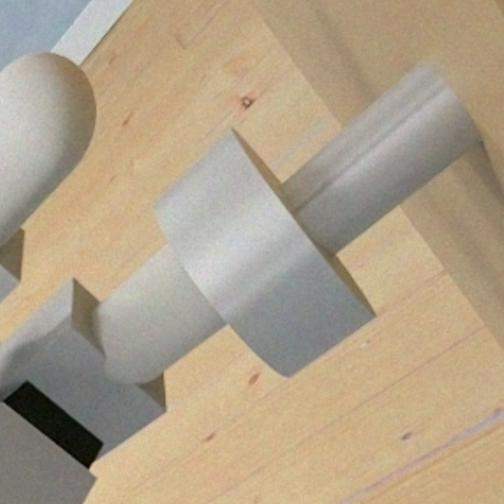

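Call:
{"fn": "move", "kwargs": {"base": {"translate_m": 0.008}, "speeds": {"translate_m": 0.05}, "joints": {"hand_index_abd": 0.05, "hand_middle_abd": -0.05}}}

Call:
{"fn": "move", "kwargs": {"joints": {"hand_index_mcp": 0.04, "hand_middle_mcp": 0.04, "hand_speed": -0.6}, "cameras": ["wrist_camera"]}}

Call:
{"fn": "zoom_image", "kwargs": {"camera": "wrist_camera", "region": [304, 0, 504, 200]}}

Scene clock: 112.47 s.
move: done
base_odometry: x=+1.013 y=-0.832 heading=+0.141
base_tilt: forward=+0.8 right=+0.3
base_status: done
joint_positions: joint_1_rad=-2.048 joint_2_rad=-1.546 joint_3_rad=+4.649 joint_4_rad=-1.835 joint_5_rad=+0.040 joint_6_rad=-0.802 joint_7_rad=+3.056 hand_index_mcp=+0.414 hand_index_abd=+0.051 hand_index_pip=+0.201 hand_index_dip=-0.069 hand_middle_mcp=+0.411 hand_middle_abd=-0.040 hand_middle_pip=+0.195 hand_middle_dip=-0.070 hand_ring_mcp=+0.755 hand_ring_abd=+0.002 hand_ring_pip=+0.577 hand_ring_dip=+0.696 hand_thumb_cmc=+0.708 hand_thumb_axl=+0.678 hand_thumb_mcp=+0.228 hand_thumb_ipl=+0.172 hand_current_limit=+0.400 hand_speed=+0.000
joint_status: all done
hand_state: goal,goal,goal,goal,goal,goal,goal,goal,goal,goal,goal,goal,goal,goal,goal,goal
index_mcp_current_ma: 1
index_abd_current_ma: 0
index_pip_current_ma: 1
index_dip_current_ma: 1
middle_mcp_current_ma: -1
middle_abd_current_ma: 7
middle_pip_current_ma: -1
middle_dip_current_ma: 1
ring_mcp_current_ma: 0
ring_abd_current_ma: 1
ring_pip_current_ma: 0
ring_dip_current_ma: 0
thumb_cmc_current_ma: -1
thumb_axl_current_ma: 0
thumb_mcp_current_ma: -1
thumb_ipl_current_ma: 1
hand_goal_index_mcp: 0.412
hand_goal_index_abd: 0.050
hand_goal_index_pip: 0.198
hand_goal_index_dip: -0.072
hand_goal_middle_mcp: 0.412
hand_goal_middle_abd: -0.050
hand_goal_middle_pip: 0.198
hand_goal_middle_dip: -0.072
hand_goal_ring_mcp: 0.754
hand_goal_ring_abd: 0.000
hand_goal_ring_pip: 0.576
hand_goal_ring_dip: 0.696
hand_goal_thumb_cmc: 0.710
hand_goal_thumb_axl: 0.678
hand_goal_thumb_mcp: 0.230
hand_goal_thumb_ipl: 0.170
motor_effort: joint_1_rad=+0(1) joint_2_rad=+23(24) joint_3_rad=-14(15) joint_4_rad=+1(2) joint_5_rad=-6(7) joint_6_rad=+1(2) joint_7_rad=+1(1)
hand_pose: x=+0.6467 y=+0.1425 z=+0.6948 quat_wxyz=(+0.485, -0.510, -0.500, -0.505) (m; base frame)
hand_target: x=+0.6350 y=+0.1360 z=+0.7120 quat_wxyz=(+0.500, -0.500, -0.500, -0.500) (m; base frame)
hand_status: not commanded
pictures: none

Scene clock: 113.27 s.
move: off_target
base_odometry: x=+1.013 y=-0.832 heading=+0.141
base_tilt: forward=+0.8 right=+0.4
base_status: not commanded
joint_positions: joint_1_rad=-2.048 joint_2_rad=-1.546 joint_3_rad=+4.649 joint_4_rad=-1.835 joint_5_rad=+0.040 joint_6_rad=-0.806 joint_7_rad=+3.056 hand_index_mcp=+0.060 hand_index_abd=+0.051 hand_index_pip=+0.204 hand_index_dip=-0.069 hand_middle_mcp=+0.048 hand_middle_abd=-0.042 hand_middle_pip=+0.197 hand_middle_dip=-0.070 hand_ring_mcp=+0.755 hand_ring_abd=+0.002 hand_ring_pip=+0.577 hand_ring_dip=+0.696 hand_thumb_cmc=+0.708 hand_thumb_axl=+0.678 hand_thumb_mcp=+0.228 hand_thumb_ipl=+0.172 hand_current_limit=+0.400 hand_speed=-0.600
joint_status: hand_index_mcp off_target (ended at +0.060, target +0.040); the others done
hand_state: blocked,goal,goal,goal,goal,goal,goal,goal,goal,goal,goal,goal,goal,goal,goal,goal
index_mcp_current_ma: 27
index_abd_current_ma: 0
index_pip_current_ma: 4
index_dip_current_ma: 1
middle_mcp_current_ma: 7
middle_abd_current_ma: 5
middle_pip_current_ma: 0
middle_dip_current_ma: 1
ring_mcp_current_ma: 0
ring_abd_current_ma: 1
ring_pip_current_ma: 0
ring_dip_current_ma: 0
thumb_cmc_current_ma: -1
thumb_axl_current_ma: 0
thumb_mcp_current_ma: -1
thumb_ipl_current_ma: 1
hand_goal_index_mcp: 0.040
hand_goal_index_abd: 0.050
hand_goal_index_pip: 0.198
hand_goal_index_dip: -0.072
hand_goal_middle_mcp: 0.040
hand_goal_middle_abd: -0.050
hand_goal_middle_pip: 0.198
hand_goal_middle_dip: -0.072
hand_goal_ring_mcp: 0.754
hand_goal_ring_abd: 0.000
hand_goal_ring_pip: 0.576
hand_goal_ring_dip: 0.696
hand_goal_thumb_cmc: 0.710
hand_goal_thumb_axl: 0.678
hand_goal_thumb_mcp: 0.230
hand_goal_thumb_ipl: 0.170
motor_effort: joint_1_rad=+1(1) joint_2_rad=+23(23) joint_3_rad=-14(15) joint_4_rad=+1(2) joint_5_rad=-5(7) joint_6_rad=+2(2) joint_7_rad=+1(1)
hand_pose: x=+0.6458 y=+0.1428 z=+0.6947 quat_wxyz=(+0.486, -0.509, -0.501, -0.504) (m; base frame)
hand_target: x=+0.6350 y=+0.1360 z=+0.7120 quat_wxyz=(+0.500, -0.500, -0.500, -0.500) (m; base frame)
hand_status: not commanded
pictures: wrist_camera
Images, in order (width x height): wrist_camera 504x504.

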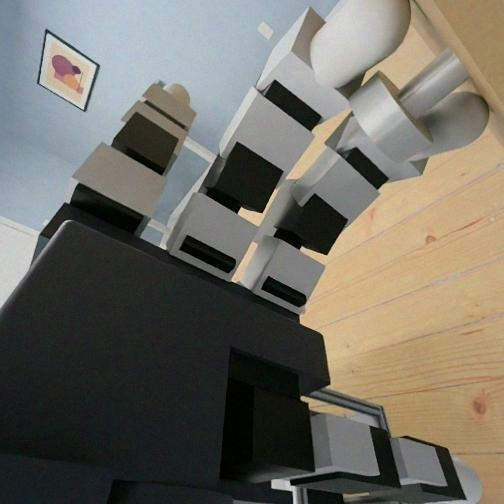

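Scaled by 2.520 from the camera's 504x504 image, which has a finer 720x720 frame.

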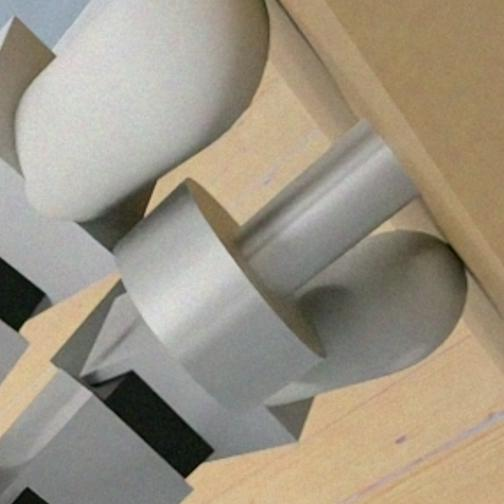

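Call:
{"fn": "move", "kwargs": {"joints": {"hand_index_mcp": -0.12, "hand_middle_mcp": -0.12, "hand_index_dip": -0.15, "hand_middle_dip": -0.15, "hand_speed": -0.6}}}

Call:
{"fn": "move", "kwargs": {"joints": {"hand_index_abd": -0.25, "hand_middle_abd": 0.25}, "cameras": ["wrist_camera"]}}

Call:
{"fn": "zoom_image", "kwargs": {"camera": "wrist_camera", "region": [304, 0, 504, 200]}}

Scene clock: 114.10 s.
move: off_target
base_odometry: x=+1.013 y=-0.832 heading=+0.141
base_tilt: forward=+0.8 right=+0.4
base_status: not commanded
joint_positions: joint_1_rad=-2.051 joint_2_rad=-1.546 joint_3_rad=+4.649 joint_4_rad=-1.840 joint_5_rad=+0.040 joint_6_rad=-0.813 joint_7_rad=+3.056 hand_index_mcp=-0.040 hand_index_abd=+0.080 hand_index_pip=+0.227 hand_index_dip=-0.124 hand_middle_mcp=-0.048 hand_middle_abd=-0.057 hand_middle_pip=+0.213 hand_middle_dip=-0.145 hand_ring_mcp=+0.755 hand_ring_abd=+0.002 hand_ring_pip=+0.577 hand_ring_dip=+0.696 hand_thumb_cmc=+0.708 hand_thumb_axl=+0.678 hand_thumb_mcp=+0.228 hand_thumb_ipl=+0.172 hand_current_limit=+0.400 hand_speed=-0.600
joint_status: hand_index_mcp off_target (ended at -0.040, target -0.120); hand_index_dip off_target (ended at -0.124, target -0.150); hand_middle_mcp off_target (ended at -0.048, target -0.120); the others done
hand_state: blocked,blocked,blocked,blocked,blocked,goal,goal,goal,goal,goal,goal,goal,goal,goal,goal,goal
index_mcp_current_ma: 213
index_abd_current_ma: 37
index_pip_current_ma: 42
index_dip_current_ma: 36
middle_mcp_current_ma: 181
middle_abd_current_ma: -5
middle_pip_current_ma: 16
middle_dip_current_ma: 3
ring_mcp_current_ma: 0
ring_abd_current_ma: 1
ring_pip_current_ma: 0
ring_dip_current_ma: 0
thumb_cmc_current_ma: -1
thumb_axl_current_ma: 0
thumb_mcp_current_ma: -1
thumb_ipl_current_ma: 1
hand_goal_index_mcp: -0.120
hand_goal_index_abd: 0.050
hand_goal_index_pip: 0.198
hand_goal_index_dip: -0.150
hand_goal_middle_mcp: -0.120
hand_goal_middle_abd: -0.050
hand_goal_middle_pip: 0.198
hand_goal_middle_dip: -0.150
hand_goal_ring_mcp: 0.754
hand_goal_ring_abd: 0.000
hand_goal_ring_pip: 0.576
hand_goal_ring_dip: 0.696
hand_goal_thumb_cmc: 0.710
hand_goal_thumb_axl: 0.678
hand_goal_thumb_mcp: 0.230
hand_goal_thumb_ipl: 0.170
motor_effort: joint_1_rad=+4(5) joint_2_rad=+23(24) joint_3_rad=-15(16) joint_4_rad=+4(4) joint_5_rad=-7(7) joint_6_rad=+3(4) joint_7_rad=+2(2)
hand_pose: x=+0.6404 y=+0.1467 z=+0.6943 quat_wxyz=(+0.490, -0.505, -0.505, -0.500) (m; base frame)
hand_target: x=+0.6350 y=+0.1360 z=+0.7120 quat_wxyz=(+0.500, -0.500, -0.500, -0.500) (m; base frame)
hand_status: not commanded
pictures: none

Scene clock: 114.63 s.
move: off_target
base_odometry: x=+1.013 y=-0.832 heading=+0.141
base_tilt: forward=+0.8 right=+0.4
base_status: not commanded
joint_positions: joint_1_rad=-2.051 joint_2_rad=-1.546 joint_3_rad=+4.648 joint_4_rad=-1.840 joint_5_rad=+0.040 joint_6_rad=-0.813 joint_7_rad=+3.056 hand_index_mcp=-0.040 hand_index_abd=+0.069 hand_index_pip=+0.228 hand_index_dip=-0.124 hand_middle_mcp=-0.048 hand_middle_abd=-0.025 hand_middle_pip=+0.215 hand_middle_dip=-0.145 hand_ring_mcp=+0.755 hand_ring_abd=+0.002 hand_ring_pip=+0.577 hand_ring_dip=+0.696 hand_thumb_cmc=+0.708 hand_thumb_axl=+0.678 hand_thumb_mcp=+0.228 hand_thumb_ipl=+0.172 hand_current_limit=+0.400 hand_speed=-0.600
joint_status: hand_index_abd off_target (ended at +0.069, target -0.250); hand_middle_abd off_target (ended at -0.025, target +0.250)
hand_state: blocked,blocked,blocked,blocked,blocked,blocked,goal,goal,goal,goal,goal,goal,goal,goal,goal,goal
index_mcp_current_ma: 213
index_abd_current_ma: 385
index_pip_current_ma: 45
index_dip_current_ma: 36
middle_mcp_current_ma: 181
middle_abd_current_ma: -385
middle_pip_current_ma: 19
middle_dip_current_ma: 3
ring_mcp_current_ma: 0
ring_abd_current_ma: 1
ring_pip_current_ma: 0
ring_dip_current_ma: 0
thumb_cmc_current_ma: -1
thumb_axl_current_ma: 0
thumb_mcp_current_ma: -1
thumb_ipl_current_ma: 1
hand_goal_index_mcp: -0.120
hand_goal_index_abd: -0.250
hand_goal_index_pip: 0.198
hand_goal_index_dip: -0.150
hand_goal_middle_mcp: -0.120
hand_goal_middle_abd: 0.250
hand_goal_middle_pip: 0.198
hand_goal_middle_dip: -0.150
hand_goal_ring_mcp: 0.754
hand_goal_ring_abd: 0.000
hand_goal_ring_pip: 0.576
hand_goal_ring_dip: 0.696
hand_goal_thumb_cmc: 0.710
hand_goal_thumb_axl: 0.678
hand_goal_thumb_mcp: 0.230
hand_goal_thumb_ipl: 0.170
motor_effort: joint_1_rad=+4(4) joint_2_rad=+24(24) joint_3_rad=-14(15) joint_4_rad=+4(4) joint_5_rad=-6(7) joint_6_rad=+3(3) joint_7_rad=+1(2)
hand_pose: x=+0.6404 y=+0.1467 z=+0.6946 quat_wxyz=(+0.490, -0.505, -0.505, -0.500) (m; base frame)
hand_target: x=+0.6350 y=+0.1360 z=+0.7120 quat_wxyz=(+0.500, -0.500, -0.500, -0.500) (m; base frame)
hand_status: not commanded
pictures: wrist_camera
Images, in order (width x height): wrist_camera 504x504.

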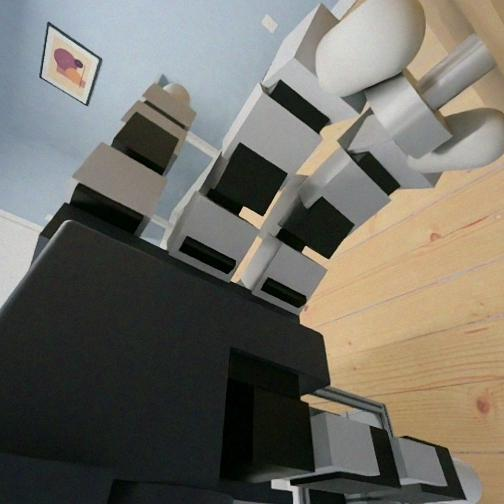

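Scaled by 2.520 from the camera's 504x504 image, which has a finer 720x720 frame.

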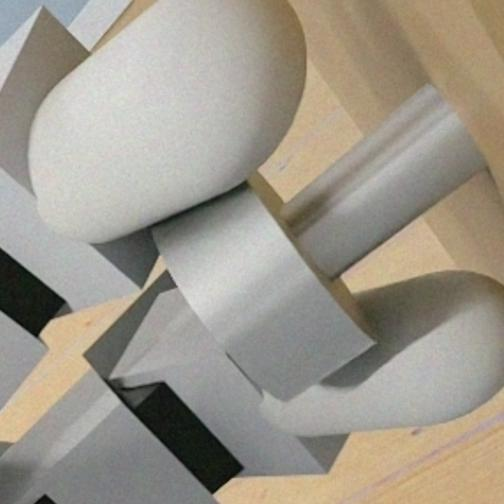

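Call:
{"fn": "move", "kwargs": {"base": {"translate_m": -0.03}, "speeds": {"translate_m": 0.05}, "cameras": ["all"]}}

Call:
{"fn": "zoom_image", "kwargs": {"camera": "wrist_camera", "region": [304, 0, 504, 200]}}

Scene clock: 115.90 s.
move: done
base_odometry: x=+0.983 y=-0.836 heading=+0.141
base_tilt: forward=+0.8 right=+0.4
base_status: done
joint_positions: joint_1_rad=-2.039 joint_2_rad=-1.545 joint_3_rad=+4.640 joint_4_rad=-1.828 joint_5_rad=+0.038 joint_6_rad=-0.825 joint_7_rad=+3.056 hand_index_mcp=-0.116 hand_index_abd=-0.069 hand_index_pip=+0.203 hand_index_dip=-0.146 hand_middle_mcp=-0.118 hand_middle_abd=+0.186 hand_middle_pip=+0.191 hand_middle_dip=-0.151 hand_ring_mcp=+0.755 hand_ring_abd=+0.002 hand_ring_pip=+0.577 hand_ring_dip=+0.696 hand_thumb_cmc=+0.708 hand_thumb_axl=+0.678 hand_thumb_mcp=+0.228 hand_thumb_ipl=+0.172 hand_current_limit=+0.400 hand_speed=-0.600
joint_status: not commanded
hand_state: goal,blocked,goal,goal,goal,blocked,goal,goal,goal,goal,goal,goal,goal,goal,goal,goal
index_mcp_current_ma: 3
index_abd_current_ma: 385
index_pip_current_ma: 3
index_dip_current_ma: 2
middle_mcp_current_ma: 1
middle_abd_current_ma: -114
middle_pip_current_ma: -5
middle_dip_current_ma: 0
ring_mcp_current_ma: 0
ring_abd_current_ma: 1
ring_pip_current_ma: 0
ring_dip_current_ma: 0
thumb_cmc_current_ma: -1
thumb_axl_current_ma: 0
thumb_mcp_current_ma: -1
thumb_ipl_current_ma: 1
hand_goal_index_mcp: -0.120
hand_goal_index_abd: -0.250
hand_goal_index_pip: 0.198
hand_goal_index_dip: -0.150
hand_goal_middle_mcp: -0.120
hand_goal_middle_abd: 0.250
hand_goal_middle_pip: 0.198
hand_goal_middle_dip: -0.150
hand_goal_ring_mcp: 0.754
hand_goal_ring_abd: 0.000
hand_goal_ring_pip: 0.576
hand_goal_ring_dip: 0.696
hand_goal_thumb_cmc: 0.710
hand_goal_thumb_axl: 0.678
hand_goal_thumb_mcp: 0.230
hand_goal_thumb_ipl: 0.170
on_its_own: hand_index_mcp moved -0.076 to your old target -0.120; hand_index_abd moved -0.138 toward your old target -0.250; hand_index_dip moved -0.022 to your old target -0.150; hand_middle_mcp moved -0.069 to your old target -0.120; hand_middle_abd moved +0.211 toward your old target +0.250
motor_effort: joint_1_rad=+0(6) joint_2_rad=+23(25) joint_3_rad=-14(18) joint_4_rad=+1(4) joint_5_rad=-6(9) joint_6_rad=+1(4) joint_7_rad=+1(2)
hand_pose: x=+0.6441 y=+0.1380 z=+0.6993 quat_wxyz=(+0.487, -0.505, -0.503, -0.505) (m; base frame)
hand_target: x=+0.6350 y=+0.1360 z=+0.7120 quat_wxyz=(+0.500, -0.500, -0.500, -0.500) (m; base frame)
hand_status: not commanded
pictures: base_camera, wrist_camera
Images, in order (width x height): base_camera 644x364, wrist_camera 504x504.

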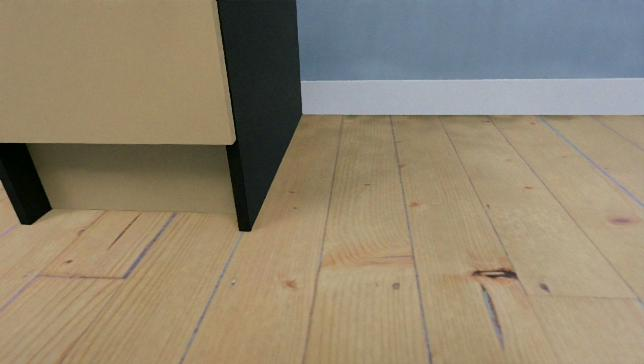

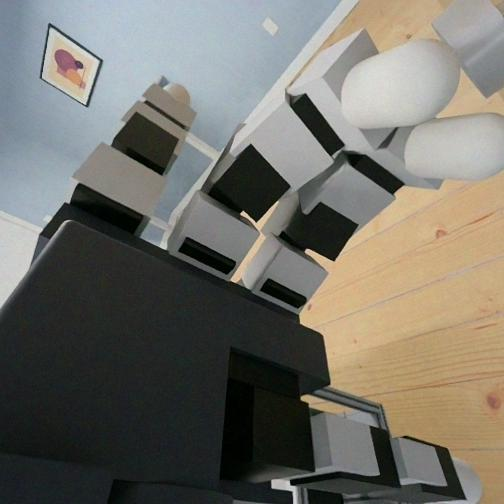

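Scaled by 2.520 from the camera's 504x504 image, which has a finer 720x720 frame.

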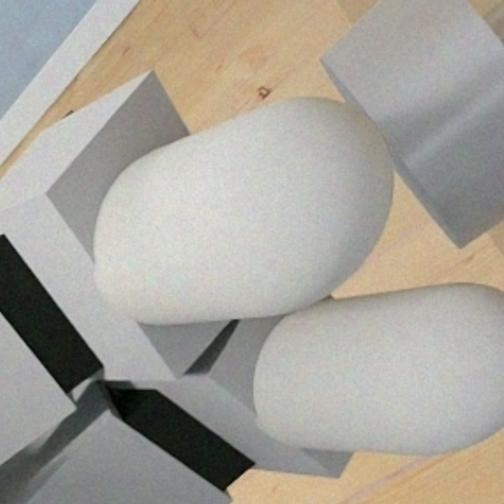

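Call:
{"fn": "move", "kwargs": {"joints": {"hand_index_mcp": 0.411, "hand_middle_mcp": 0.411, "hand_index_dip": -0.072, "hand_middle_dip": -0.072, "hand_index_abd": 0.11, "hand_middle_abd": 0.0, "hand_speed": 0}}}

Call:
{"fn": "move", "kwargs": {"base": {"translate_m": 0.032, "strafe_m": 0.003}, "speeds": {"translate_m": 0.08}}}

Call:
{"fn": "move", "kwargs": {"joints": {"hand_index_mcp": 0.05, "hand_middle_mcp": 0.05, "hand_speed": -0.6}, "cameras": ["wrist_camera"]}}

Call:
{"fn": "zoom_image", "kwargs": {"camera": "wrist_camera", "region": [304, 0, 504, 200]}}

Scene clock: 117.10 s.
move: done
base_odometry: x=+0.983 y=-0.836 heading=+0.141
base_tilt: forward=+0.8 right=+0.3
base_status: not commanded
joint_positions: joint_1_rad=-2.039 joint_2_rad=-1.545 joint_3_rad=+4.640 joint_4_rad=-1.828 joint_5_rad=+0.038 joint_6_rad=-0.825 joint_7_rad=+3.056 hand_index_mcp=+0.410 hand_index_abd=+0.111 hand_index_pip=+0.196 hand_index_dip=-0.075 hand_middle_mcp=+0.410 hand_middle_abd=+0.009 hand_middle_pip=+0.196 hand_middle_dip=-0.074 hand_ring_mcp=+0.755 hand_ring_abd=+0.002 hand_ring_pip=+0.577 hand_ring_dip=+0.696 hand_thumb_cmc=+0.708 hand_thumb_axl=+0.678 hand_thumb_mcp=+0.228 hand_thumb_ipl=+0.172 hand_current_limit=+0.400 hand_speed=+0.000
joint_status: all done
hand_state: goal,goal,goal,goal,goal,goal,goal,goal,goal,goal,goal,goal,goal,goal,goal,goal
index_mcp_current_ma: -1
index_abd_current_ma: 0
index_pip_current_ma: -1
index_dip_current_ma: -1
middle_mcp_current_ma: -1
middle_abd_current_ma: 6
middle_pip_current_ma: -1
middle_dip_current_ma: -1
ring_mcp_current_ma: 0
ring_abd_current_ma: 1
ring_pip_current_ma: 0
ring_dip_current_ma: 0
thumb_cmc_current_ma: -1
thumb_axl_current_ma: 0
thumb_mcp_current_ma: -1
thumb_ipl_current_ma: 1
hand_goal_index_mcp: 0.412
hand_goal_index_abd: 0.110
hand_goal_index_pip: 0.198
hand_goal_index_dip: -0.072
hand_goal_middle_mcp: 0.412
hand_goal_middle_abd: 0.000
hand_goal_middle_pip: 0.198
hand_goal_middle_dip: -0.072
hand_goal_ring_mcp: 0.754
hand_goal_ring_abd: 0.000
hand_goal_ring_pip: 0.576
hand_goal_ring_dip: 0.696
hand_goal_thumb_cmc: 0.710
hand_goal_thumb_axl: 0.678
hand_goal_thumb_mcp: 0.230
hand_goal_thumb_ipl: 0.170
motor_effort: joint_1_rad=+0(1) joint_2_rad=+23(23) joint_3_rad=-14(15) joint_4_rad=+1(1) joint_5_rad=-6(8) joint_6_rad=+1(2) joint_7_rad=+1(1)
hand_pose: x=+0.6441 y=+0.1380 z=+0.6993 quat_wxyz=(+0.487, -0.505, -0.503, -0.505) (m; base frame)
hand_target: x=+0.6350 y=+0.1360 z=+0.7120 quat_wxyz=(+0.500, -0.500, -0.500, -0.500) (m; base frame)
hand_status: not commanded
pictures: none

Scene clock: 118.00 s.
move: done
base_odometry: x=+1.014 y=-0.828 heading=+0.141
base_tilt: forward=+0.8 right=+0.4
base_status: done
joint_positions: joint_1_rad=-2.039 joint_2_rad=-1.544 joint_3_rad=+4.640 joint_4_rad=-1.828 joint_5_rad=+0.038 joint_6_rad=-0.825 joint_7_rad=+3.056 hand_index_mcp=+0.411 hand_index_abd=+0.111 hand_index_pip=+0.196 hand_index_dip=-0.075 hand_middle_mcp=+0.410 hand_middle_abd=+0.009 hand_middle_pip=+0.196 hand_middle_dip=-0.074 hand_ring_mcp=+0.755 hand_ring_abd=+0.003 hand_ring_pip=+0.577 hand_ring_dip=+0.696 hand_thumb_cmc=+0.708 hand_thumb_axl=+0.678 hand_thumb_mcp=+0.228 hand_thumb_ipl=+0.172 hand_current_limit=+0.400 hand_speed=+0.000
joint_status: not commanded
hand_state: goal,goal,goal,goal,goal,goal,goal,goal,goal,goal,goal,goal,goal,goal,goal,goal
index_mcp_current_ma: -1
index_abd_current_ma: 0
index_pip_current_ma: -1
index_dip_current_ma: -1
middle_mcp_current_ma: -1
middle_abd_current_ma: 6
middle_pip_current_ma: -1
middle_dip_current_ma: -1
ring_mcp_current_ma: 0
ring_abd_current_ma: 1
ring_pip_current_ma: 0
ring_dip_current_ma: 0
thumb_cmc_current_ma: -1
thumb_axl_current_ma: 0
thumb_mcp_current_ma: -1
thumb_ipl_current_ma: 1
hand_goal_index_mcp: 0.412
hand_goal_index_abd: 0.110
hand_goal_index_pip: 0.198
hand_goal_index_dip: -0.072
hand_goal_middle_mcp: 0.412
hand_goal_middle_abd: 0.000
hand_goal_middle_pip: 0.198
hand_goal_middle_dip: -0.072
hand_goal_ring_mcp: 0.754
hand_goal_ring_abd: 0.000
hand_goal_ring_pip: 0.576
hand_goal_ring_dip: 0.696
hand_goal_thumb_cmc: 0.710
hand_goal_thumb_axl: 0.678
hand_goal_thumb_mcp: 0.230
hand_goal_thumb_ipl: 0.170
motor_effort: joint_1_rad=+0(2) joint_2_rad=+23(24) joint_3_rad=-14(15) joint_4_rad=+1(3) joint_5_rad=-7(7) joint_6_rad=+1(2) joint_7_rad=+1(2)
hand_pose: x=+0.6442 y=+0.1375 z=+0.6994 quat_wxyz=(+0.486, -0.505, -0.503, -0.505) (m; base frame)
hand_target: x=+0.6350 y=+0.1360 z=+0.7120 quat_wxyz=(+0.500, -0.500, -0.500, -0.500) (m; base frame)
hand_status: not commanded
pictures: none

Scene clock: 118.73 s.
move: done
base_odometry: x=+1.014 y=-0.828 heading=+0.141
base_tilt: forward=+0.8 right=+0.4
base_status: not commanded
joint_positions: joint_1_rad=-2.039 joint_2_rad=-1.544 joint_3_rad=+4.640 joint_4_rad=-1.828 joint_5_rad=+0.038 joint_6_rad=-0.825 joint_7_rad=+3.056 hand_index_mcp=+0.069 hand_index_abd=+0.115 hand_index_pip=+0.201 hand_index_dip=-0.073 hand_middle_mcp=+0.053 hand_middle_abd=+0.009 hand_middle_pip=+0.196 hand_middle_dip=-0.074 hand_ring_mcp=+0.755 hand_ring_abd=+0.003 hand_ring_pip=+0.577 hand_ring_dip=+0.696 hand_thumb_cmc=+0.708 hand_thumb_axl=+0.678 hand_thumb_mcp=+0.228 hand_thumb_ipl=+0.172 hand_current_limit=+0.400 hand_speed=-0.600
joint_status: all done
hand_state: goal,goal,goal,goal,goal,goal,goal,goal,goal,goal,goal,goal,goal,goal,goal,goal
index_mcp_current_ma: 26
index_abd_current_ma: 2
index_pip_current_ma: 2
index_dip_current_ma: 0
middle_mcp_current_ma: 2
middle_abd_current_ma: 6
middle_pip_current_ma: -1
middle_dip_current_ma: -1
ring_mcp_current_ma: 0
ring_abd_current_ma: 1
ring_pip_current_ma: 0
ring_dip_current_ma: 0
thumb_cmc_current_ma: -1
thumb_axl_current_ma: 0
thumb_mcp_current_ma: -1
thumb_ipl_current_ma: 1
hand_goal_index_mcp: 0.050
hand_goal_index_abd: 0.110
hand_goal_index_pip: 0.198
hand_goal_index_dip: -0.072
hand_goal_middle_mcp: 0.050
hand_goal_middle_abd: 0.000
hand_goal_middle_pip: 0.198
hand_goal_middle_dip: -0.072
hand_goal_ring_mcp: 0.754
hand_goal_ring_abd: 0.000
hand_goal_ring_pip: 0.576
hand_goal_ring_dip: 0.696
hand_goal_thumb_cmc: 0.710
hand_goal_thumb_axl: 0.678
hand_goal_thumb_mcp: 0.230
hand_goal_thumb_ipl: 0.170
motor_effort: joint_1_rad=+1(1) joint_2_rad=+23(24) joint_3_rad=-14(15) joint_4_rad=+1(1) joint_5_rad=-7(7) joint_6_rad=+1(2) joint_7_rad=+0(2)
hand_pose: x=+0.6442 y=+0.1375 z=+0.6994 quat_wxyz=(+0.486, -0.505, -0.503, -0.505) (m; base frame)
hand_target: x=+0.6350 y=+0.1360 z=+0.7120 quat_wxyz=(+0.500, -0.500, -0.500, -0.500) (m; base frame)
hand_status: not commanded
pictures: wrist_camera
Images, in order (width x height): wrist_camera 504x504.

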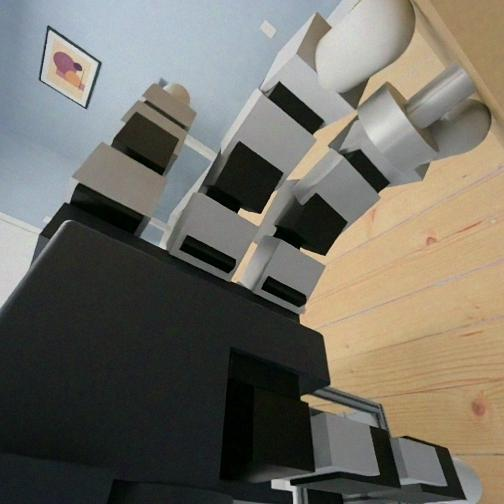

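Scaled by 2.520 from the camera's 504x504 image, which has a finer 720x720 frame.

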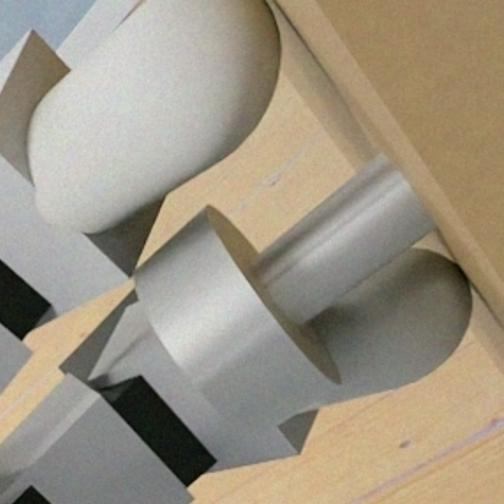

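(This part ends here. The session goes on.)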